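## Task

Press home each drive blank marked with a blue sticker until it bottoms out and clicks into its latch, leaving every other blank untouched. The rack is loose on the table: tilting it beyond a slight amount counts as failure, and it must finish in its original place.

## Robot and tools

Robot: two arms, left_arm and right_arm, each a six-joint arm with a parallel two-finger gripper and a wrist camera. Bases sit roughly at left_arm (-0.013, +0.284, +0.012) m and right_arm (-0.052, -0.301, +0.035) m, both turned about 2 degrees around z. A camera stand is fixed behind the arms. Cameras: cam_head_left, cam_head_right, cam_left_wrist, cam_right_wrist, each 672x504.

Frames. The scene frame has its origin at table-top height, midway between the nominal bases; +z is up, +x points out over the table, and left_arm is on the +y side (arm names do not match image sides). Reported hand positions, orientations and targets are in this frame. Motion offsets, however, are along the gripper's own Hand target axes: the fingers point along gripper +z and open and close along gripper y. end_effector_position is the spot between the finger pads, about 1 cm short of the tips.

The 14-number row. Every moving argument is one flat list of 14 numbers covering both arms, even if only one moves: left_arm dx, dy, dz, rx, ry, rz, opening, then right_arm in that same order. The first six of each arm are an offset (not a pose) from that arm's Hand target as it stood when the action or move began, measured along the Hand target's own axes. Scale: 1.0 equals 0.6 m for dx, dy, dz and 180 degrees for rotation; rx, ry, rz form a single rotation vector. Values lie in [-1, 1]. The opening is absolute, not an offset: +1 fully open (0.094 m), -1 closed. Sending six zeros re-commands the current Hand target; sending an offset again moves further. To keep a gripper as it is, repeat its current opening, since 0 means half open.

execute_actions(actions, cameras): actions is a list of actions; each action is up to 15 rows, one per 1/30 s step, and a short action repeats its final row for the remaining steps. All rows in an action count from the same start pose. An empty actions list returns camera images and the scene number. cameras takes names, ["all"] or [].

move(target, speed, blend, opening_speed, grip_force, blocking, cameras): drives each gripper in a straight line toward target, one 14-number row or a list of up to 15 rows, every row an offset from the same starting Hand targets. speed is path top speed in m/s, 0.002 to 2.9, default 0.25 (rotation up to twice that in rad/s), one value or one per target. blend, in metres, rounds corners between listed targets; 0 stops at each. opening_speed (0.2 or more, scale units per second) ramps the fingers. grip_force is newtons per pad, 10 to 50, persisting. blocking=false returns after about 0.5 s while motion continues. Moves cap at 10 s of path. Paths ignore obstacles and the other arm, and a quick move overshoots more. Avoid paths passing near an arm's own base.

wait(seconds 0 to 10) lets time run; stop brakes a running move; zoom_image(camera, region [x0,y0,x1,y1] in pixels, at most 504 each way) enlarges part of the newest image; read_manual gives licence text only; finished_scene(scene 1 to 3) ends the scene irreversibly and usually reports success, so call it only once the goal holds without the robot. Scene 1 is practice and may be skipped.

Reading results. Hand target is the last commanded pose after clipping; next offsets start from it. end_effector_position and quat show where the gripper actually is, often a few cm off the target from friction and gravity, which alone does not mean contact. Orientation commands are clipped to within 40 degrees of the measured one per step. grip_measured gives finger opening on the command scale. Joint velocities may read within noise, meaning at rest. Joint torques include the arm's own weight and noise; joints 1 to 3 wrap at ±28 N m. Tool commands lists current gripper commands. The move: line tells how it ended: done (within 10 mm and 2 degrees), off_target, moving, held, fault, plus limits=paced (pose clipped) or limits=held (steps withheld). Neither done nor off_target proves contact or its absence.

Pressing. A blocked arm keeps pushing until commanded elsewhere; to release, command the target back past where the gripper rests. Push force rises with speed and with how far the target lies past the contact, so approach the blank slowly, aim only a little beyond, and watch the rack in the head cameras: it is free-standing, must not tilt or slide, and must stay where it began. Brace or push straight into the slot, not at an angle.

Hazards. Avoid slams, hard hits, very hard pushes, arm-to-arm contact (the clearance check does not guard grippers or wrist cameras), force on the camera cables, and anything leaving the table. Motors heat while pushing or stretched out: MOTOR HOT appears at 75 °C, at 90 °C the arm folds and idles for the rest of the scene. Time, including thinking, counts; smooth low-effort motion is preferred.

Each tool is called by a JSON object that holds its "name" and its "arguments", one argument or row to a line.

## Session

{"name": "execute_actions", "arguments": {
  "actions": []
}}

{"name": "zoom_image", "arguments": {
  "camera": "cam_head_left",
  "region": [200, 50, 520, 210]
}}

{"name": "zoom_image", "arguments": {
  "camera": "cam_head_right",
  "region": [180, 50, 500, 210]
}}

Scene clock: 0.00 s.
left_arm: end_effector_position=(+0.2876, +0.2100, +0.2731) grip_measured=+1.000 end_effector_quat_wxyz=(+0.595, -0.006, +0.801, +0.070) | right_arm: end_effector_position=(+0.2287, -0.0895, +0.2647) grip_measured=+1.000 end_effector_quat_wxyz=(+0.649, -0.075, +0.729, +0.202)
Joint positions: left_arm=[-0.599 0.843 0.697 -0.242 -0.727 -0.157 0.094] | right_arm=[0.921 0.997 0.389 0.523 0.478 0.238 0.094]
Joint velocities: within noise
Joint torques (N m): no reading
Heat: left arm: 28 °C; right arm: 29 °C.
Hand target: left_arm +0.2868, +0.2097, +0.2880; +0.609, -0.018, +0.790, +0.059 | right_arm +0.2278, -0.0886, +0.2743; +0.656, -0.074, +0.722, +0.206
Tool commands: left_gripper/opening=+1.0 right_gripper/opening=+1.0

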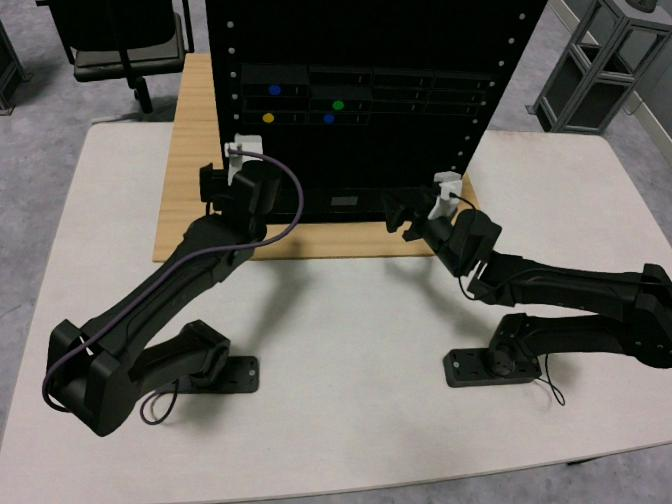

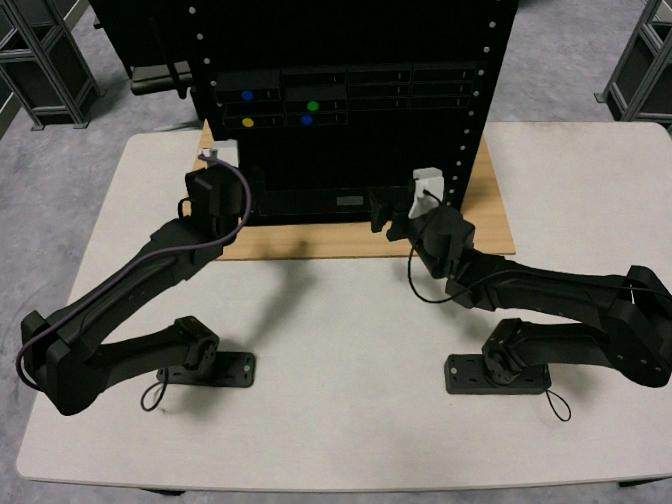

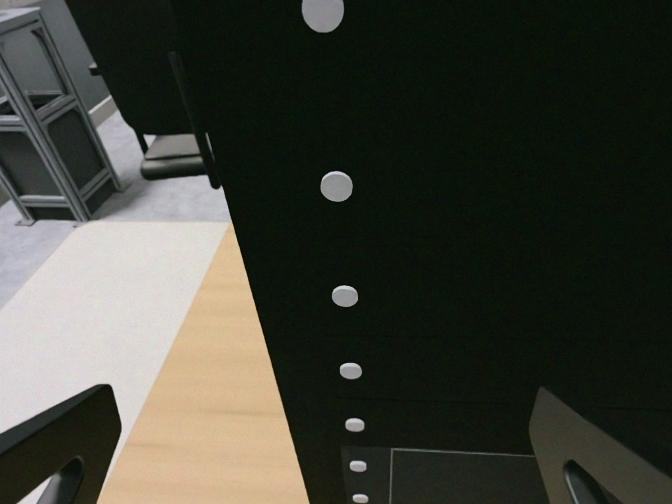

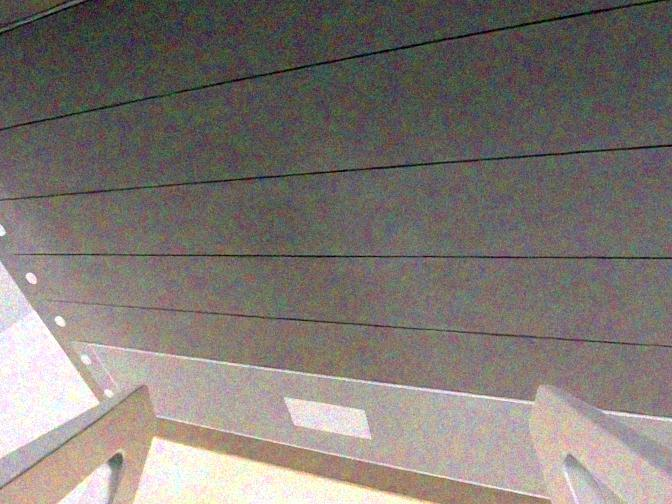

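Scaled by 1.575 from the camera's 672x504 image, which has a finer 960x720 frame.

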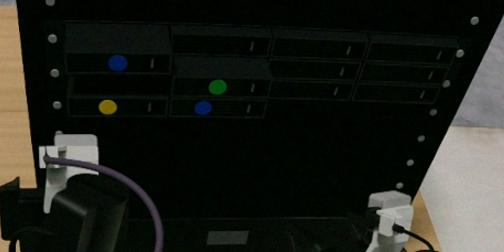

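Scaled by 1.575 from the camera's 672x504 image, which has a finer 960x720 frame.

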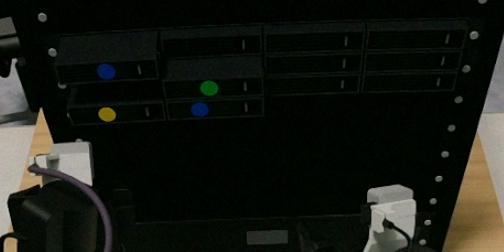

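{"name": "move", "arguments": {
  "target": [
    [-0.0887,-0.0133,-0.1408,0.018,-0.042,-0.01,-1,0,0,0,0,0,0,1],
    [-0.2107,-0.0677,-0.2048,0.0358,-0.0843,-0.0191,-1,0,0,0,0,0,0,1]
  ],
  "blend": [0.03,0],
  "cameras": ["cam_head_left","cam_left_wrist"]
}}

Scene clock: 5.63 s.
left_arm: end_effector_position=(+0.2064, +0.1407, +0.4203) grip_measured=-0.996 end_effector_quat_wxyz=(+0.698, +0.038, +0.714, +0.020) | right_arm: end_effector_position=(+0.2287, -0.0895, +0.2647) grip_measured=+1.000 end_effector_quat_wxyz=(+0.649, -0.075, +0.729, +0.202)
Joint positions: left_arm=[-1.259 0.841 1.023 -0.264 -1.276 0.004 0] | right_arm=[0.921 0.997 0.389 0.523 0.478 0.238 0.094]
Joint torques (N m): left_arm=[-0.46 -0.29 6.99 2.07 -0.17 0.08] | right_arm=[-0.03 -2.58 7.6 1.54 0.03 -0.02]
Heat: left arm: 28 °C; right arm: 30 °C.
Hand target: left_arm +0.2052, +0.1499, +0.4379; +0.710, +0.000, +0.704, -0.002 | right_arm +0.2278, -0.0886, +0.2743; +0.656, -0.074, +0.722, +0.206
Off the commanded pose: left_arm 0.020 m, 5 deg | right_arm 0.010 m, 1 deg.
move: off_target (left_arm)
Images, in order (width x height): cam_head_left 672x504, cam_left_wrist 672x504.

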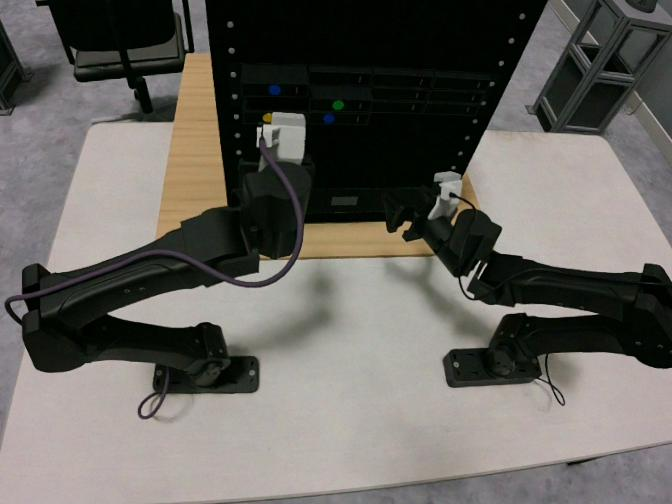

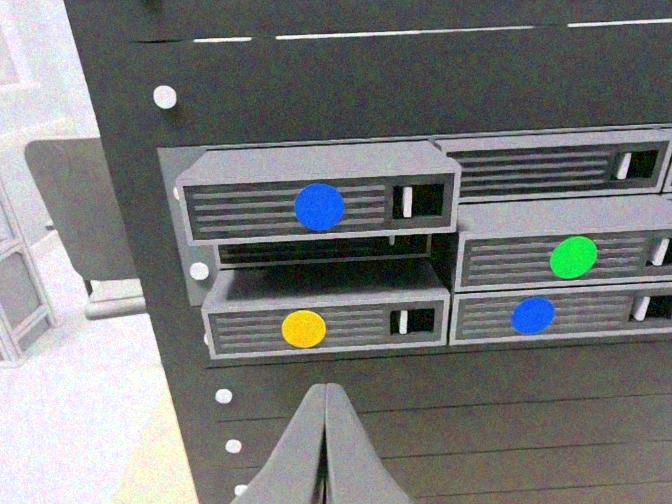

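{"name": "move", "arguments": {
  "target": [-0.02,-0.01,0.075,0,0,0,-1,0,0,0,0,0,0,1],
  "cameras": ["cam_left_wrist"],
  "speed": 0.12
}}

Scene clock: 8.00 s.
left_arm: end_effector_position=(+0.2508, +0.1411, +0.4222) grip_measured=-0.996 end_effector_quat_wxyz=(+0.690, +0.032, +0.723, +0.034) | right_arm: end_effector_position=(+0.2287, -0.0895, +0.2647) grip_measured=+1.000 end_effector_quat_wxyz=(+0.649, -0.075, +0.729, +0.202)
Joint positions: left_arm=[-1.005 0.932 1.078 -0.241 -1.05 0.011 0] | right_arm=[0.921 0.997 0.389 0.523 0.478 0.238 0.094]
Joint torques (N m): left_arm=[0.68 -0.58 8.79 2.24 0.13 0.03] | right_arm=[-0.06 -2.58 7.6 1.54 0.02 -0.02]
Heat: left arm: 29 °C; right arm: 30 °C.
Hand target: left_arm +0.2501, +0.1437, +0.4503; +0.710, +0.000, +0.704, -0.002 | right_arm +0.2278, -0.0886, +0.2743; +0.656, -0.074, +0.722, +0.206
Off the commanded pose: left_arm 0.028 m, 6 deg | right_arm 0.010 m, 1 deg.
move: off_target (left_arm)
Images, in order (width x height): cam_left_wrist 672x504.

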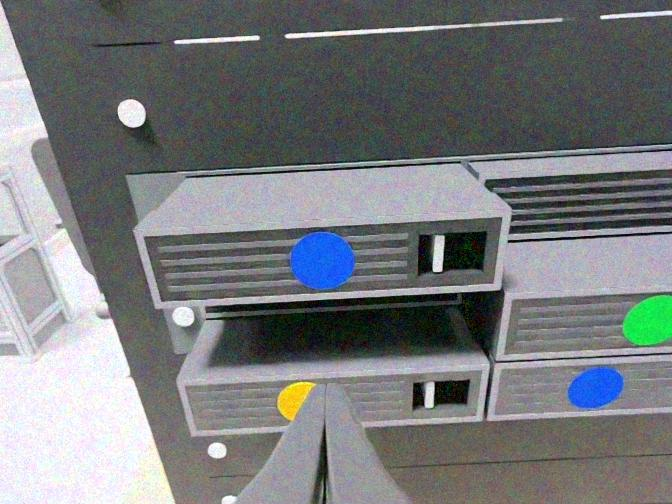

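{"name": "move", "arguments": {
  "target": [
    [-0.018,0,0,0,-0.028,0,-1,0,0,0,0,0,0,1],
    [-0.022,0,0.05,0,-0.028,0,-1,0,0,0,0,0,0,1]
  ],
  "cameras": ["cam_left_wrist"],
  "speed": 0.06
}}

Scene clock: 11.63 s.
left_arm: end_effector_position=(+0.2830, +0.1426, +0.4354) grip_measured=-0.996 end_effector_quat_wxyz=(+0.716, +0.031, +0.696, +0.041) | right_arm: end_effector_position=(+0.2287, -0.0895, +0.2647) grip_measured=+1.000 end_effector_quat_wxyz=(+0.649, -0.075, +0.729, +0.202)
Joint positions: left_arm=[-0.854 0.984 1.052 -0.02 -0.908 0.139 0] | right_arm=[0.921 0.997 0.389 0.523 0.478 0.238 0.094]
Joint torques (N m): left_arm=[0.66 -1.25 8.38 2.24 0.25 -0.19] | right_arm=[-0.03 -2.59 7.58 1.55 0.02 -0.02]
Heat: left arm: 29 °C; right arm: 30 °C.
Hand target: left_arm +0.2800, +0.1437, +0.4637; +0.740, +0.000, +0.672, -0.002 | right_arm +0.2278, -0.0886, +0.2743; +0.656, -0.074, +0.722, +0.206
Off the commanded pose: left_arm 0.029 m, 7 deg | right_arm 0.010 m, 1 deg.
move: off_target (left_arm)
Images, in order (width x height): cam_left_wrist 672x504.

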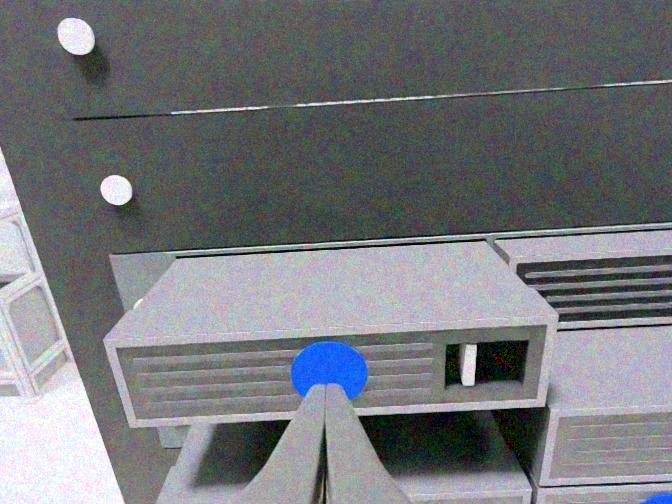

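{"name": "move", "arguments": {
  "target": [0.005,0,0.055,0,0,0,-1,0,0,0,0,0,0,1],
  "cameras": ["cam_left_wrist"],
  "speed": 0.05
}}

Scene clock: 13.90 s.
left_arm: end_effector_position=(+0.3139, +0.1410, +0.4286) grip_measured=-0.996 end_effector_quat_wxyz=(+0.710, +0.035, +0.703, +0.037) | right_arm: end_effector_position=(+0.2287, -0.0895, +0.2647) grip_measured=+1.000 end_effector_quat_wxyz=(+0.649, -0.075, +0.729, +0.202)
Joint positions: left_arm=[-0.735 1.061 1.082 -0.006 -0.781 0.113 0] | right_arm=[0.921 0.997 0.389 0.523 0.478 0.238 0.094]
Joint torques (N m): left_arm=[0.72 -1.84 9.36 2.42 0.23 -0.19] | right_arm=[-0.08 -2.58 7.61 1.54 0.02 -0.02]
Heat: left arm: 30 °C; right arm: 31 °C.
Hand target: left_arm +0.3131, +0.1436, +0.4639; +0.740, +0.000, +0.672, -0.002 | right_arm +0.2278, -0.0886, +0.2743; +0.656, -0.074, +0.722, +0.206
Off the commanded pose: left_arm 0.035 m, 8 deg | right_arm 0.010 m, 1 deg.
move: off_target (left_arm)
Images, in order (width x height): cam_left_wrist 672x504.

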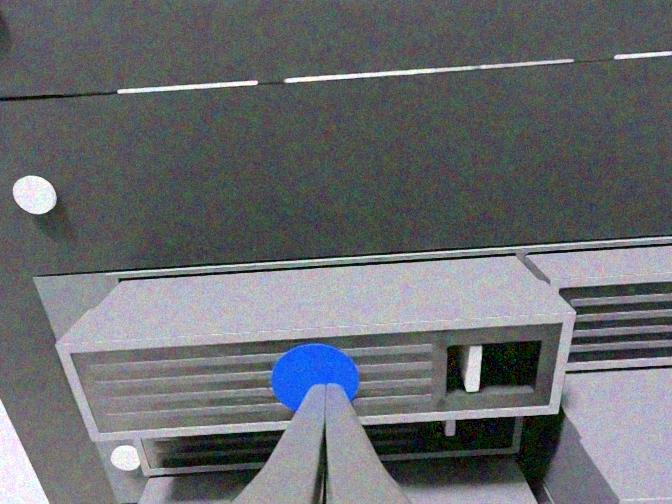

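{"name": "move", "arguments": {
  "target": [-0.005,0,0.025,0,0,0,-1,0,0,0,0,0,0,1],
  "speed": 0.05
}}

{"name": "move", "arguments": {
  "target": [-0.003,0,0.02,0,0,0,-1,0,0,0,0,0,0,1],
  "cameras": ["cam_left_wrist"],
  "speed": 0.04
}}

Scene clock: 15.70 s.
left_arm: end_effector_position=(+0.3277, +0.1399, +0.4338) grip_measured=-0.996 end_effector_quat_wxyz=(+0.710, +0.033, +0.702, +0.033) | right_arm: end_effector_position=(+0.2287, -0.0895, +0.2647) grip_measured=+1.000 end_effector_quat_wxyz=(+0.649, -0.075, +0.729, +0.202)
Joint positions: left_arm=[-0.692 1.105 1.125 -0.005 -0.734 0.103 0] | right_arm=[0.921 0.997 0.389 0.523 0.478 0.238 0.094]
Joint torques (N m): left_arm=[0.72 -2.03 9.33 2.42 0.25 -0.18] | right_arm=[-0.05 -2.58 7.6 1.54 0.02 -0.02]
Heat: left arm: 30 °C; right arm: 31 °C.
Hand target: left_arm +0.3277, +0.1435, +0.4683; +0.740, +0.000, +0.672, -0.002 | right_arm +0.2278, -0.0886, +0.2743; +0.656, -0.074, +0.722, +0.206
Off the commanded pose: left_arm 0.035 m, 7 deg | right_arm 0.010 m, 1 deg.
move: off_target (left_arm)

Scene clock: 16.70 s.
left_arm: end_effector_position=(+0.3296, +0.1402, +0.4347) grip_measured=-0.996 end_effector_quat_wxyz=(+0.710, +0.033, +0.702, +0.032) | right_arm: end_effector_position=(+0.2287, -0.0895, +0.2647) grip_measured=+1.000 end_effector_quat_wxyz=(+0.649, -0.075, +0.729, +0.202)
Joint positions: left_arm=[-0.685 1.11 1.131 -0.006 -0.725 0.102 0] | right_arm=[0.921 0.997 0.389 0.523 0.478 0.238 0.094]
Joint torques (N m): left_arm=[2.95 -0.05 10.76 2.46 0.45 -0.18] | right_arm=[-0.06 -2.59 7.6 1.54 0.02 -0.02]
Heat: left arm: 30 °C; right arm: 31 °C.
Hand target: left_arm +0.3395, +0.1435, +0.4713; +0.740, +0.000, +0.672, -0.002 | right_arm +0.2278, -0.0886, +0.2743; +0.656, -0.074, +0.722, +0.206
Off the commanded pose: left_arm 0.038 m, 7 deg | right_arm 0.010 m, 1 deg.
move: off_target (left_arm)
Images, in order (width x height): cam_left_wrist 672x504.

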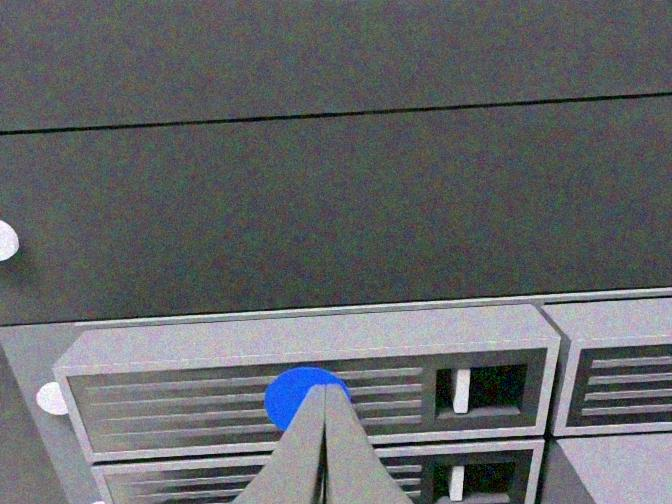

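Stopped. A little more to ensure the latch, keeping height.

{"name": "move", "arguments": {
  "target": [0.002,0,0.025,0,0,0,-1,0,0,0,0,0,0,1],
  "cameras": ["cam_left_wrist"],
  "speed": 0.04
}}

{"name": "move", "arguments": {
  "target": [-0.015,-0.01,-0.22,0,0.028,0,-1,0,0,0,0,0,0,1],
  "cameras": ["cam_left_wrist"],
  "speed": 0.18
}}

Scene clock: 20.67 s.
left_arm: end_effector_position=(+0.3300, +0.1405, +0.4356) grip_measured=-0.996 end_effector_quat_wxyz=(+0.710, +0.036, +0.703, +0.027) | right_arm: end_effector_position=(+0.2287, -0.0895, +0.2647) grip_measured=+1.000 end_effector_quat_wxyz=(+0.649, -0.075, +0.729, +0.202)
Joint positions: left_arm=[-0.676 1.107 1.134 -0.014 -0.705 0.097 0] | right_arm=[0.921 0.997 0.389 0.523 0.478 0.238 0.094]
Joint torques (N m): left_arm=[5.35 2.06 11.9 2.73 0.62 -0.17] | right_arm=[-0.06 -2.59 7.58 1.54 0.02 -0.02]
Heat: left arm: 31 °C; right arm: 31 °C.
Hand target: left_arm +0.3546, +0.1434, +0.4715; +0.740, +0.000, +0.672, -0.002 | right_arm +0.2278, -0.0886, +0.2743; +0.656, -0.074, +0.722, +0.206
Off the commanded pose: left_arm 0.044 m, 7 deg | right_arm 0.010 m, 1 deg.
move: off_target (left_arm)
Images, in order (width x height): cam_left_wrist 672x504.

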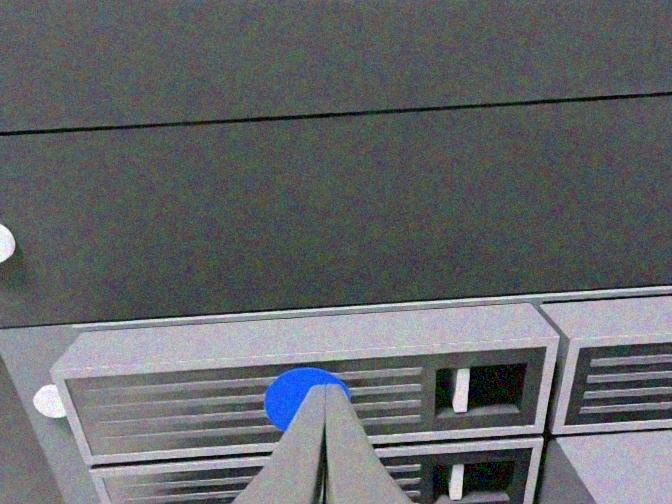

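Scene clock: 22.93 s.
left_arm: end_effector_position=(+0.2246, +0.1312, +0.4581) grip_measured=-0.996 end_effector_quat_wxyz=(+0.711, +0.012, +0.703, +0.004) | right_arm: end_effector_position=(+0.2287, -0.0895, +0.2647) grip_measured=+1.000 end_effector_quat_wxyz=(+0.649, -0.075, +0.729, +0.202)
Joint positions: left_arm=[-1.17 0.939 1.154 -0.184 -1.201 0.051 0] | right_arm=[0.921 0.997 0.389 0.523 0.478 0.238 0.094]
Joint torques (N m): left_arm=[-0.59 -0.24 8.46 0.94 -0.08 -0.18] | right_arm=[-0.05 -2.58 7.61 1.53 0.02 -0.02]
Heat: left arm: 30 °C; right arm: 31 °C.
Hand target: left_arm +0.2223, +0.1379, +0.4678; +0.710, +0.000, +0.704, -0.002 | right_arm +0.2278, -0.0886, +0.2743; +0.656, -0.074, +0.722, +0.206
Off the commanded pose: left_arm 0.012 m, 2 deg | right_arm 0.010 m, 1 deg.
move: off_target (left_arm)
Images, in order (width x height): cam_left_wrist 672x504.

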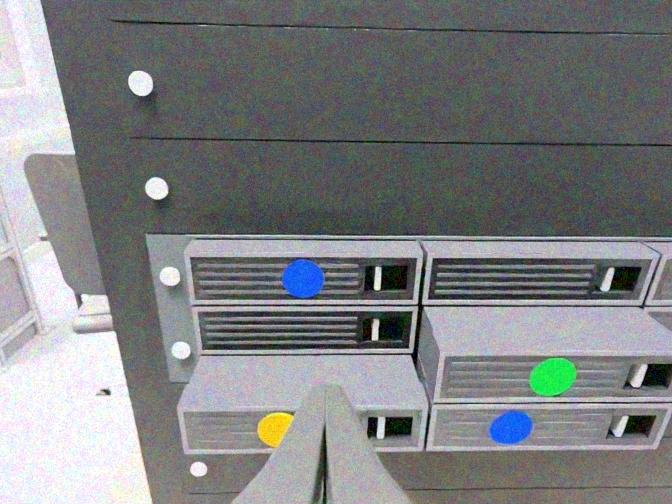

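{"name": "move", "arguments": {
  "target": [
    [0.094,-0.09,-0.02,0,-0.083,0,-1,-0.075,-0.152,-0.127,0,0,0,1],
    [0.188,-0.18,0,0,-0.1667,0,-1,-0.075,-0.152,-0.127,0,0,0,1]
  ],
  "blend": [0.03,0],
  "cameras": ["cam_head_left","cam_left_wrist"]
}}

Scene clock: 26.87 s.
left_arm: end_effector_position=(+0.2244, +0.0201, +0.3360) grip_measured=-0.996 end_effector_quat_wxyz=(+0.799, +0.096, +0.593, -0.005) | right_arm: end_effector_position=(+0.1998, -0.2092, +0.3003) grip_measured=+1.000 end_effector_quat_wxyz=(+0.663, -0.063, +0.715, +0.211)
Joint positions: left_arm=[-1.255 1.416 0.565 1.45 -1.054 0.688 0] | right_arm=[0.287 0.362 0.367 -0.037 -0.146 0.216 0.094]
Joint torques (N m): left_arm=[0.73 -3.89 5.05 2.29 0.6 0.1] | right_arm=[-0.47 1.58 9.94 1.12 -0.1 -0.18]
Heat: left arm: 30 °C; right arm: 32 °C.
Hand target: left_arm +0.2228, +0.0296, +0.3553; +0.868, +0.000, +0.497, -0.002 | right_arm +0.1979, -0.2084, +0.3042; +0.656, -0.074, +0.722, +0.206
Off the commanded pose: left_arm 0.022 m, 17 deg | right_arm 0.004 m, 2 deg.
joint sent to its limit (left arm) — joint 4 (wrist pitch), upper limit. The joint targets are off in position and orientation.
move: off_target (left_arm)
Images, in order (width x height): cam_head_left 672x504, cam_left_wrist 672x504.

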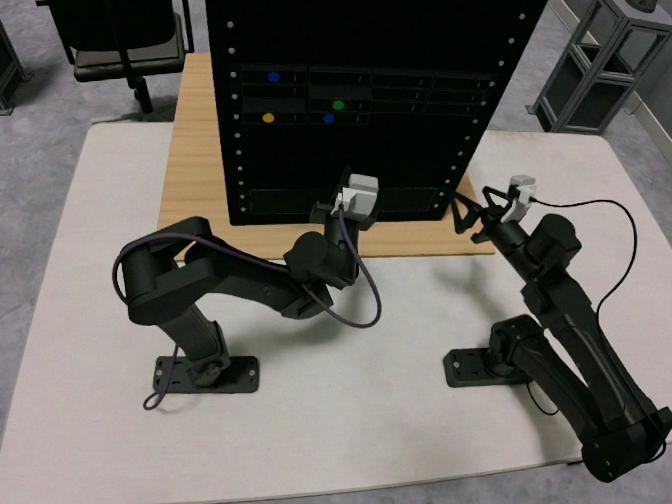

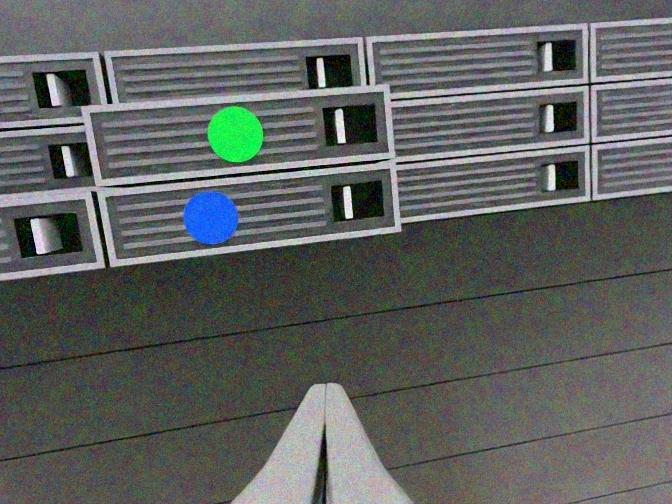

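{"name": "move", "arguments": {
  "target": [-0.0204,0.002,0.064,0,0.044,0,-1,0,0,0,0,0,0,1],
  "cameras": ["cam_left_wrist"],
  "speed": 0.1
}}

Scene clock: 30.13 s.
left_arm: end_effector_position=(+0.2513, +0.0205, +0.3574) grip_measured=-0.996 end_effector_quat_wxyz=(+0.806, +0.063, +0.588, +0.028) | right_arm: end_effector_position=(+0.1997, -0.2090, +0.3003) grip_measured=+1.000 end_effector_quat_wxyz=(+0.663, -0.063, +0.715, +0.212)
Joint positions: left_arm=[-1.177 1.484 0.689 1.45 -1.054 0.729 0] | right_arm=[0.287 0.362 0.367 -0.037 -0.148 0.216 0.094]
Joint torques (N m): left_arm=[0.69 -4.11 7.92 2.2 0.35 0.08] | right_arm=[-0.46 1.58 9.95 1.12 -0.1 -0.18]
Heat: left arm: 30 °C; right arm: 32 °C.
Hand target: left_arm +0.2497, +0.0308, +0.3853; +0.832, +0.000, +0.555, -0.002 | right_arm +0.1979, -0.2084, +0.3042; +0.656, -0.074, +0.722, +0.206
Off the commanded pose: left_arm 0.030 m, 9 deg | right_arm 0.004 m, 2 deg.
joint sent to its limit (left arm) — joint 4 (wrist pitch), upper limit. The joint targets are off in position and orientation.
move: off_target (left_arm)
Images, in order (width x height): cam_left_wrist 672x504.

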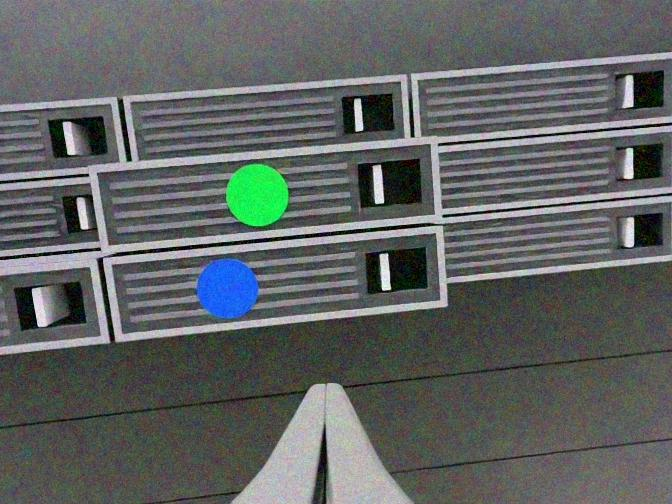

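{"name": "move", "arguments": {
  "target": [-0.015,0.0167,0.0333,0,0,0,-1,0,0,0,0,0,0,1],
  "cameras": ["cam_left_wrist"],
  "speed": 0.08
}}

Scene clock: 33.37 s.
left_arm: end_effector_position=(+0.2697, +0.0368, +0.3704) grip_measured=-0.996 end_effector_quat_wxyz=(+0.813, +0.033, +0.580, +0.041) | right_arm: end_effector_position=(+0.1997, -0.2090, +0.3003) grip_measured=+1.000 end_effector_quat_wxyz=(+0.663, -0.063, +0.715, +0.212)
Joint positions: left_arm=[-1.104 1.484 0.721 1.45 -1.034 0.72 0] | right_arm=[0.287 0.362 0.367 -0.037 -0.148 0.216 0.094]
Joint torques (N m): left_arm=[0.58 -6.5 8.06 1.28 0.67 -0.19] | right_arm=[-0.49 1.58 9.92 1.12 -0.11 -0.17]
Heat: left arm: 30 °C; right arm: 32 °C.
Hand target: left_arm +0.2648, +0.0408, +0.4013; +0.832, +0.000, +0.555, -0.002 | right_arm +0.1979, -0.2084, +0.3042; +0.656, -0.074, +0.722, +0.206
Off the commanded pose: left_arm 0.031 m, 7 deg | right_arm 0.004 m, 2 deg.
move: off_target (left_arm)
Images, in order (width x height): cam_left_wrist 672x504.

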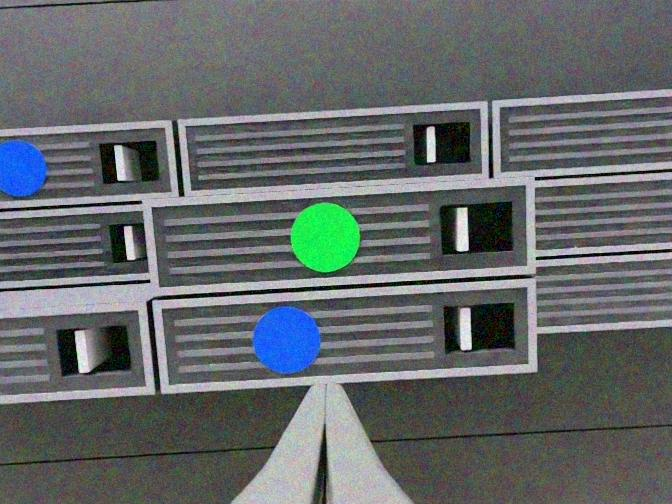

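{"name": "move", "arguments": {
  "target": [0.0115,-0.006,0.0277,0,0,0,-1,0,0,0,0,0,0,1],
  "cameras": ["cam_left_wrist"],
  "speed": 0.05
}}

Scene clock: 35.60 s.
left_arm: end_effector_position=(+0.2813, +0.0445, +0.3876) grip_measured=-0.996 end_effector_quat_wxyz=(+0.824, -0.001, +0.566, +0.016) | right_arm: end_effector_position=(+0.1997, -0.2090, +0.3003) grip_measured=+1.000 end_effector_quat_wxyz=(+0.663, -0.063, +0.715, +0.212)
Joint positions: left_arm=[-1.053 1.484 0.762 1.442 -0.995 0.653 0] | right_arm=[0.287 0.362 0.367 -0.037 -0.148 0.216 0.094]
Joint torques (N m): left_arm=[0.65 -4.15 8.08 0.62 0.66 -0.16] | right_arm=[-0.5 1.59 9.94 1.12 -0.11 -0.18]
Heat: left arm: 30 °C; right arm: 32 °C.
Hand target: left_arm +0.2827, +0.0371, +0.4013; +0.832, +0.000, +0.555, -0.002 | right_arm +0.1979, -0.2084, +0.3042; +0.656, -0.074, +0.722, +0.206
Off the commanded pose: left_arm 0.016 m, 3 deg | right_arm 0.004 m, 2 deg.
move: off_target (left_arm)
Images, in order (width x height): cam_left_wrist 672x504.

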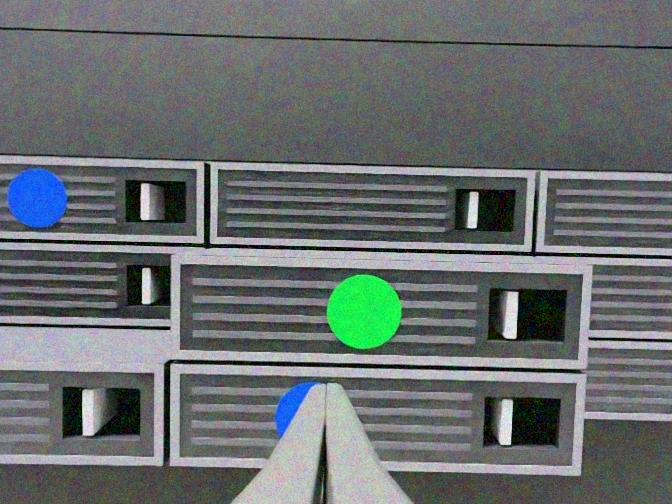

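{"name": "move", "arguments": {
  "target": [0.0245,-0.02,-0.0192,0,0,0,-1,0,0,0,0,0,0,1],
  "cameras": ["cam_left_wrist"],
  "speed": 0.05
}}

Scene clock: 37.97 s.
left_arm: end_effector_position=(+0.2846, +0.0220, +0.3619) grip_measured=-0.996 end_effector_quat_wxyz=(+0.814, +0.034, +0.579, +0.029) | right_arm: end_effector_position=(+0.1997, -0.2090, +0.3003) grip_measured=+1.000 end_effector_quat_wxyz=(+0.663, -0.063, +0.715, +0.212)
Joint positions: left_arm=[-1.073 1.562 0.762 1.446 -0.995 0.659 0] | right_arm=[0.287 0.362 0.367 -0.037 -0.148 0.216 0.094]
Joint torques (N m): left_arm=[-0.64 -5.04 6.84 1.98 0.39 0.09] | right_arm=[-0.49 1.59 9.95 1.12 -0.1 -0.18]
Heat: left arm: 30 °C; right arm: 33 °C.
Hand target: left_arm +0.2777, +0.0251, +0.3833; +0.832, +0.000, +0.555, -0.002 | right_arm +0.1979, -0.2084, +0.3042; +0.656, -0.074, +0.722, +0.206
Off the commanded pose: left_arm 0.023 m, 6 deg | right_arm 0.004 m, 2 deg.
move: off_target (left_arm)
Images, in order (width x height): cam_left_wrist 672x504.

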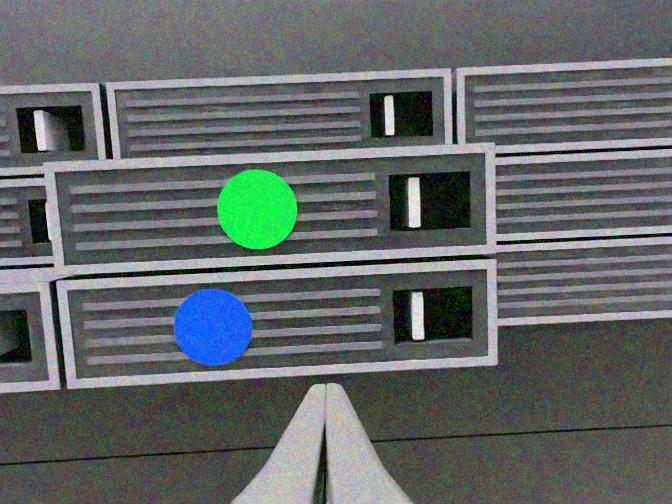

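{"name": "move", "arguments": {
  "target": [-0.016,0.022,0.0138,0,0,0,-1,0,0,0,0,0,0,1],
  "cameras": ["cam_left_wrist"],
  "speed": 0.04
}}

Scene clock: 39.80 s.
left_arm: end_effector_position=(+0.2843, +0.0350, +0.3755) grip_measured=-0.996 end_effector_quat_wxyz=(+0.820, +0.013, +0.572, +0.024) | right_arm: end_effector_position=(+0.1997, -0.2090, +0.3003) grip_measured=+1.000 end_effector_quat_wxyz=(+0.663, -0.063, +0.715, +0.212)
Joint positions: left_arm=[-1.058 1.522 0.762 1.446 -0.995 0.656 0] | right_arm=[0.287 0.362 0.367 -0.037 -0.148 0.216 0.094]
Joint torques (N m): left_arm=[0.65 -6.87 6.48 0.94 0.65 -0.18] | right_arm=[-0.47 1.57 9.94 1.12 -0.11 -0.17]
Heat: left arm: 30 °C; right arm: 33 °C.
Hand target: left_arm +0.2817, +0.0383, +0.3953; +0.832, +0.000, +0.555, -0.002 | right_arm +0.1979, -0.2084, +0.3042; +0.656, -0.074, +0.722, +0.206
Off the commanded pose: left_arm 0.020 m, 4 deg | right_arm 0.004 m, 2 deg.
move: off_target (left_arm)
Images, in order (width x height): cam_left_wrist 672x504.

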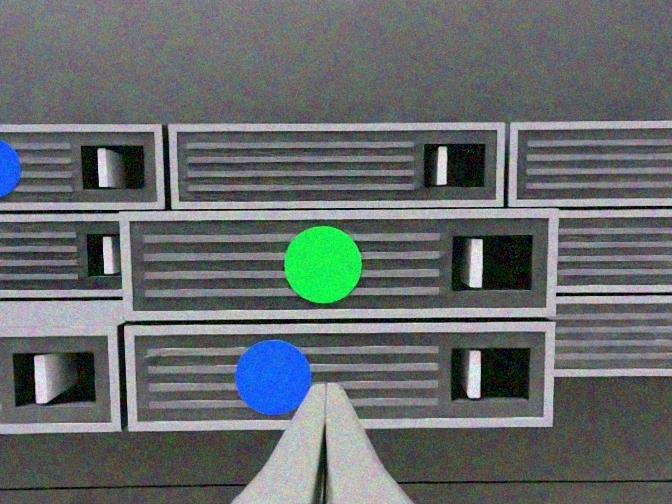

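{"name": "move", "arguments": {
  "target": [0.0138,0,0.016,0,0,0,-1,0,0,0,0,0,0,1],
  "cameras": ["cam_left_wrist"],
  "speed": 0.04
}}

Scene clock: 41.67 s.
left_arm: end_effector_position=(+0.2922, +0.0413, +0.3777) grip_measured=-0.996 end_effector_quat_wxyz=(+0.824, +0.002, +0.566, +0.016) | right_arm: end_effector_position=(+0.1997, -0.2090, +0.3003) grip_measured=+1.000 end_effector_quat_wxyz=(+0.663, -0.063, +0.715, +0.212)
Joint positions: left_arm=[-1.022 1.522 0.762 1.443 -0.968 0.613 0] | right_arm=[0.287 0.362 0.367 -0.037 -0.148 0.216 0.094]
Joint torques (N m): left_arm=[0.68 -5.29 7.23 0.72 0.62 -0.18] | right_arm=[-0.47 1.57 9.95 1.12 -0.1 -0.17]
Heat: left arm: 30 °C; right arm: 33 °C.
Hand target: left_arm +0.2937, +0.0383, +0.3913; +0.832, +0.000, +0.555, -0.002 | right_arm +0.1979, -0.2084, +0.3042; +0.656, -0.074, +0.722, +0.206
Off the commanded pose: left_arm 0.014 m, 3 deg | right_arm 0.004 m, 2 deg.
move: off_target (left_arm)
Images, in order (width x height): cam_left_wrist 672x504.

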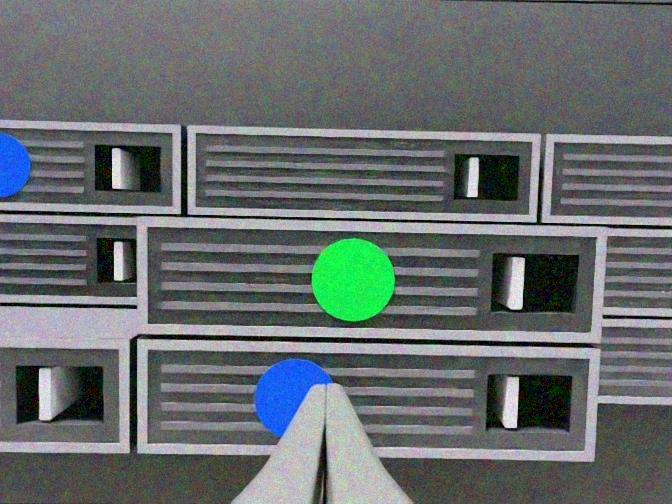

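{"name": "move", "arguments": {
  "target": [0.0113,-0.009,-0.012,0,0,0,-1,0,0,0,0,0,0,1],
  "cameras": ["cam_left_wrist"],
  "speed": 0.04
}}

Scene clock: 43.13 s.
left_arm: end_effector_position=(+0.2952, +0.0355, +0.3689) grip_measured=-0.996 end_effector_quat_wxyz=(+0.821, +0.012, +0.571, +0.022) | right_arm: end_effector_position=(+0.1997, -0.2090, +0.3003) grip_measured=+1.000 end_effector_quat_wxyz=(+0.663, -0.063, +0.715, +0.212)
Joint positions: left_arm=[-1.022 1.548 0.762 1.443 -0.966 0.613 0] | right_arm=[0.287 0.362 0.367 -0.037 -0.148 0.216 0.094]
Joint torques (N m): left_arm=[-0.64 -4.86 6.31 1.43 0.48 0.04] | right_arm=[-0.49 1.59 9.94 1.12 -0.1 -0.17]
Heat: left arm: 30 °C; right arm: 33 °C.
Hand target: left_arm +0.2897, +0.0329, +0.3823; +0.832, +0.000, +0.555, -0.002 | right_arm +0.1979, -0.2084, +0.3042; +0.656, -0.074, +0.722, +0.206
Off the commanded pose: left_arm 0.015 m, 4 deg | right_arm 0.004 m, 2 deg.
move: off_target (left_arm)
Images, in order (width x height): cam_left_wrist 672x504.

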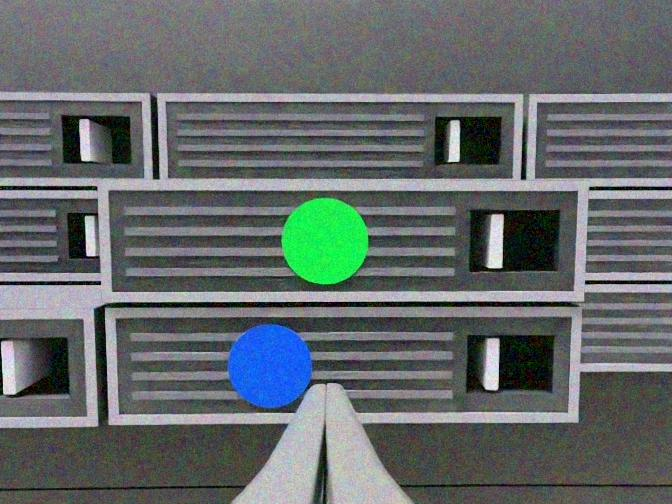

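{"name": "move", "arguments": {
  "target": [0.0077,0,0.0185,0,0,0,-1,0,0,0,0,0,0,1],
  "cameras": ["cam_left_wrist"],
  "speed": 0.04
}}

Scene clock: 44.70 s.
left_arm: end_effector_position=(+0.2989, +0.0346, +0.3656) grip_measured=-0.996 end_effector_quat_wxyz=(+0.820, +0.012, +0.571, +0.020) | right_arm: end_effector_position=(+0.1997, -0.2090, +0.3003) grip_measured=+1.000 end_effector_quat_wxyz=(+0.663, -0.063, +0.715, +0.212)
Joint positions: left_arm=[-1.012 1.561 0.762 1.443 -0.955 0.597 0] | right_arm=[0.287 0.362 0.367 -0.037 -0.148 0.216 0.094]
Joint torques (N m): left_arm=[0.65 -4.93 7.83 1.06 0.62 -0.17] | right_arm=[-0.47 1.58 9.95 1.12 -0.11 -0.18]
Heat: left arm: 30 °C; right arm: 33 °C.
Hand target: left_arm +0.3017, +0.0328, +0.3823; +0.832, +0.000, +0.555, -0.002 | right_arm +0.1979, -0.2084, +0.3042; +0.656, -0.074, +0.722, +0.206
Off the commanded pose: left_arm 0.017 m, 4 deg | right_arm 0.004 m, 2 deg.
move: off_target (left_arm)
Images, in order (width x height): cam_left_wrist 672x504.

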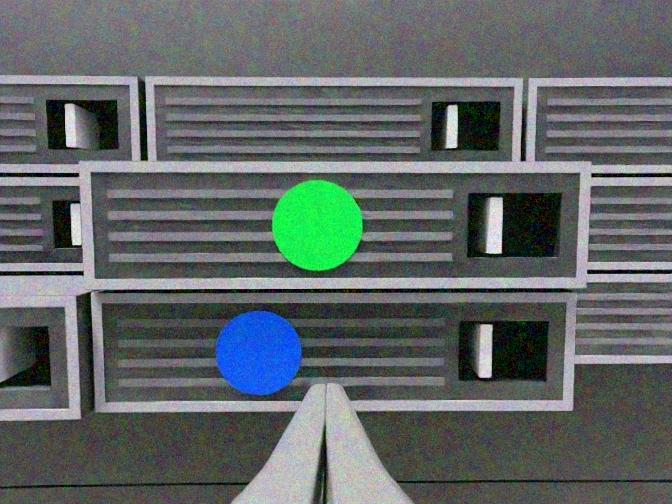

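{"name": "move", "arguments": {
  "target": [0.0005,0,0.0247,0,0,0,-1,0,0,0,0,0,0,1],
  "cameras": ["cam_left_wrist"],
  "speed": 0.04
}}

Scene clock: 46.53 s.
left_arm: end_effector_position=(+0.3110, +0.0381, +0.3751) grip_measured=-0.996 end_effector_quat_wxyz=(+0.826, -0.001, +0.564, +0.012) | right_arm: end_effector_position=(+0.1997, -0.2090, +0.3003) grip_measured=+1.000 end_effector_quat_wxyz=(+0.663, -0.063, +0.715, +0.212)
Joint positions: left_arm=[-0.97 1.568 0.799 1.417 -0.923 0.556 0] | right_arm=[0.287 0.362 0.367 -0.037 -0.148 0.216 0.094]
Joint torques (N m): left_arm=[0.73 -4.93 8.12 0.67 0.62 -0.2] | right_arm=[-0.46 1.58 9.95 1.12 -0.1 -0.17]
Heat: left arm: 30 °C; right arm: 33 °C.
Hand target: left_arm +0.3155, +0.0328, +0.3877; +0.832, +0.000, +0.555, -0.002 | right_arm +0.1979, -0.2084, +0.3042; +0.656, -0.074, +0.722, +0.206
Off the commanded pose: left_arm 0.014 m, 2 deg | right_arm 0.004 m, 2 deg.
move: off_target (left_arm)
Images, in order (width x height): cam_left_wrist 672x504.

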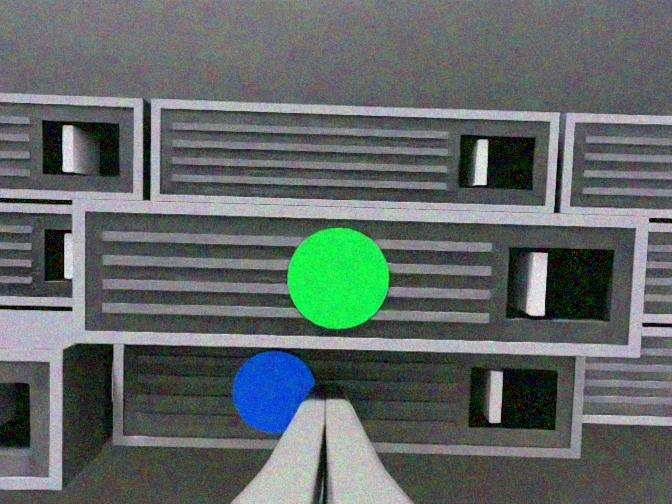

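{"name": "move", "arguments": {
  "target": [0.0123,-0.003,0.0165,0,0,0,-1,0,0,0,0,0,0,1],
  "cameras": ["cam_left_wrist"],
  "speed": 0.04
}}

Scene clock: 48.50 s.
left_arm: end_effector_position=(+0.3216, +0.0355, +0.3727) grip_measured=-0.996 end_effector_quat_wxyz=(+0.826, -0.001, +0.563, +0.010) | right_arm: end_effector_position=(+0.1997, -0.2090, +0.3003) grip_measured=+1.000 end_effector_quat_wxyz=(+0.663, -0.063, +0.715, +0.212)
Joint positions: left_arm=[-0.944 1.599 0.822 1.407 -0.9 0.528 0] | right_arm=[0.287 0.362 0.367 -0.037 -0.148 0.216 0.094]
Joint torques (N m): left_arm=[0.73 -5.2 8.16 0.68 0.61 -0.2] | right_arm=[-0.47 1.58 9.94 1.12 -0.11 -0.18]
Heat: left arm: 30 °C; right arm: 33 °C.
Hand target: left_arm +0.3275, +0.0309, +0.3847; +0.832, +0.000, +0.555, -0.002 | right_arm +0.1979, -0.2084, +0.3042; +0.656, -0.074, +0.722, +0.206
Off the commanded pose: left_arm 0.014 m, 2 deg | right_arm 0.004 m, 2 deg.
move: off_target (left_arm)
Images, in order (width x height): cam_left_wrist 672x504.

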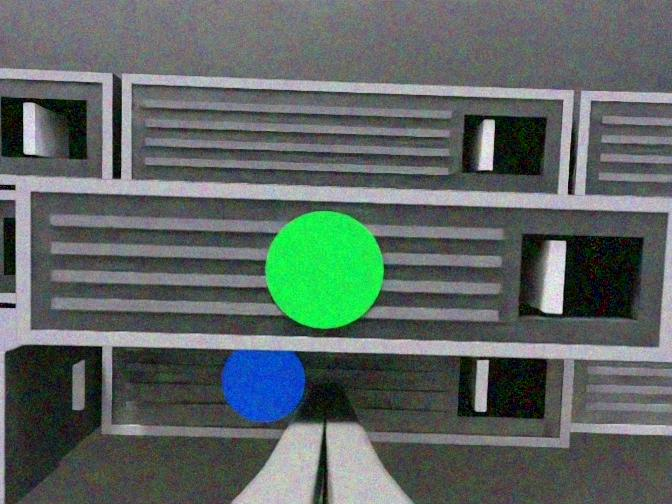

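{"name": "move", "arguments": {
  "target": [0.0095,0,0.0182,0,0,0,-1,0,0,0,0,0,0,1],
  "cameras": ["cam_left_wrist"],
  "speed": 0.04
}}

Scene clock: 50.13 s.
left_arm: end_effector_position=(+0.3300, +0.0354, +0.3723) grip_measured=-0.996 end_effector_quat_wxyz=(+0.827, -0.004, +0.562, +0.007) | right_arm: end_effector_position=(+0.1997, -0.2090, +0.3003) grip_measured=+1.000 end_effector_quat_wxyz=(+0.663, -0.063, +0.715, +0.212)
Joint positions: left_arm=[-0.921 1.616 0.839 1.394 -0.88 0.502 0] | right_arm=[0.287 0.362 0.367 -0.037 -0.148 0.216 0.094]
Joint torques (N m): left_arm=[1.57 -5.01 8.68 0.57 0.65 -0.2] | right_arm=[-0.47 1.59 9.94 1.11 -0.11 -0.17]
Heat: left arm: 30 °C; right arm: 33 °C.
Hand target: left_arm +0.3397, +0.0309, +0.3836; +0.832, +0.000, +0.555, -0.002 | right_arm +0.1979, -0.2084, +0.3042; +0.656, -0.074, +0.722, +0.206
Off the commanded pose: left_arm 0.016 m, 1 deg | right_arm 0.004 m, 2 deg.
move: off_target (left_arm)
Images, in order (width x height): cam_left_wrist 672x504.

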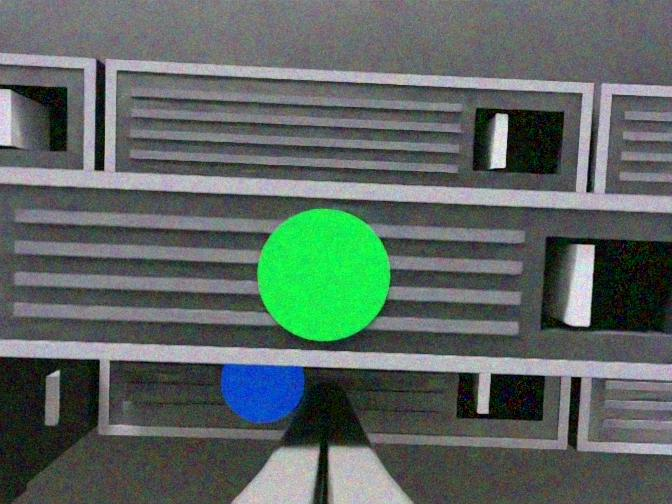

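{"name": "move", "arguments": {
  "target": [0.0085,0,0.016,0,0,0,-1,0,0,0,0,0,0,1],
  "speed": 0.04
}}

{"name": "move", "arguments": {
  "target": [0.0075,0,0.018,0,0,0,-1,0,0,0,0,0,0,1],
  "cameras": ["cam_left_wrist"],
  "speed": 0.04
}}

Scene clock: 51.83 s.
left_arm: end_effector_position=(+0.3306, +0.0355, +0.3728) grip_measured=-0.996 end_effector_quat_wxyz=(+0.828, -0.011, +0.561, -0.002) | right_arm: end_effector_position=(+0.1997, -0.2090, +0.3003) grip_measured=+1.000 end_effector_quat_wxyz=(+0.663, -0.063, +0.715, +0.212)
Joint positions: left_arm=[-0.919 1.617 0.842 1.394 -0.88 0.481 0] | right_arm=[0.287 0.362 0.367 -0.037 -0.148 0.216 0.094]
Joint torques (N m): left_arm=[3.74 -3.82 9.77 0.41 0.87 -0.23] | right_arm=[-0.47 1.59 9.96 1.12 -0.11 -0.17]
Heat: left arm: 30 °C; right arm: 34 °C.
Hand target: left_arm +0.3506, +0.0309, +0.3826; +0.832, +0.000, +0.555, -0.002 | right_arm +0.1979, -0.2084, +0.3042; +0.656, -0.074, +0.722, +0.206
Off the commanded pose: left_arm 0.023 m, 1 deg | right_arm 0.004 m, 2 deg.
move: off_target (left_arm)

Scene clock: 53.07 s.
left_arm: end_effector_position=(+0.3312, +0.0357, +0.3726) grip_measured=-0.996 end_effector_quat_wxyz=(+0.829, -0.019, +0.559, -0.011) | right_arm: end_effector_position=(+0.1997, -0.2090, +0.3003) grip_measured=+1.000 end_effector_quat_wxyz=(+0.663, -0.063, +0.715, +0.212)
Joint positions: left_arm=[-0.918 1.625 0.844 1.408 -0.88 0.461 0] | right_arm=[0.287 0.362 0.367 -0.037 -0.148 0.216 0.094]
Joint torques (N m): left_arm=[5.85 -3.15 10.92 0.16 1.09 -0.24] | right_arm=[-0.49 1.59 9.95 1.12 -0.11 -0.17]
Heat: left arm: 30 °C; right arm: 34 °C.
Hand target: left_arm +0.3623, +0.0308, +0.3826; +0.832, +0.000, +0.555, -0.002 | right_arm +0.1979, -0.2084, +0.3042; +0.656, -0.074, +0.722, +0.206
Off the commanded pose: left_arm 0.033 m, 3 deg | right_arm 0.004 m, 2 deg.
move: off_target (left_arm)
Images, in order (width x height): cam_left_wrist 672x504.

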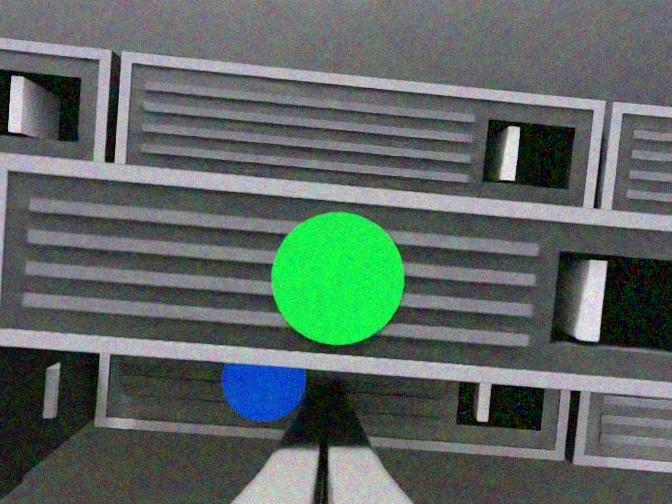

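{"name": "move", "arguments": {
  "target": [
    [0.0085,0,-0.0577,0,0,0,-1,0,0,0,0,0,0,1],
    [-0.038,0,-0.1987,0,0,0,-1,0,0,0,0,0,0,1]
  ],
  "blend": [0.01,0],
  "cameras": ["cam_left_wrist","cam_head_left","cam_head_right"],
  "speed": 0.1
}}

Scene clock: 56.43 s.
left_arm: end_effector_position=(+0.2501, +0.0125, +0.3346) grip_measured=-0.996 end_effector_quat_wxyz=(+0.797, +0.074, +0.599, +0.019) | right_arm: end_effector_position=(+0.1997, -0.2090, +0.3003) grip_measured=+1.000 end_effector_quat_wxyz=(+0.663, -0.063, +0.715, +0.212)
Joint positions: left_arm=[-1.189 1.516 0.655 1.445 -1.058 0.67 0] | right_arm=[0.287 0.362 0.367 -0.037 -0.148 0.216 0.094]
Joint torques (N m): left_arm=[-0.5 -6.91 4.67 2.35 0.15 0.08] | right_arm=[-0.49 1.58 9.96 1.12 -0.1 -0.17]
Heat: left arm: 30 °C; right arm: 34 °C.
Hand target: left_arm +0.2434, +0.0312, +0.3579; +0.832, +0.000, +0.555, -0.002 | right_arm +0.1979, -0.2084, +0.3042; +0.656, -0.074, +0.722, +0.206
Off the commanded pose: left_arm 0.031 m, 11 deg | right_arm 0.004 m, 2 deg.
joint sent to its limit (left arm) — joint 4 (wrist pitch), upper limit. The joint targets are off in position and orientation.
move: off_target (left_arm)
Images, in order (width x height): cam_head_left 672x504, cam_head_right 672x504, cam_left_wrist 672x504.

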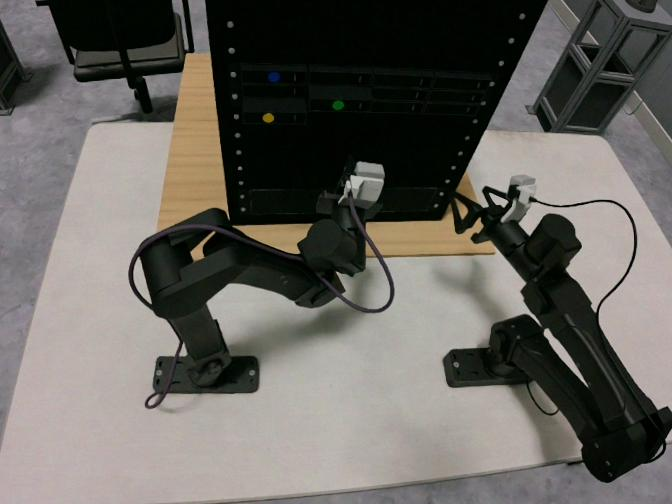

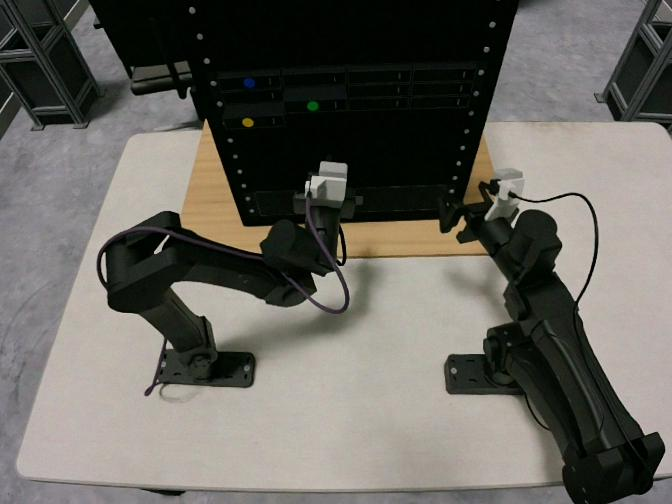

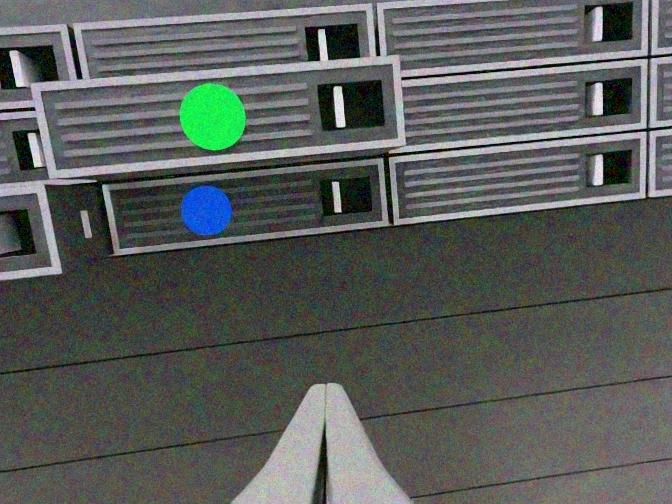

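{"name": "finished_scene", "arguments": {
  "scene": 3
}}

The scene is finished: the task was done.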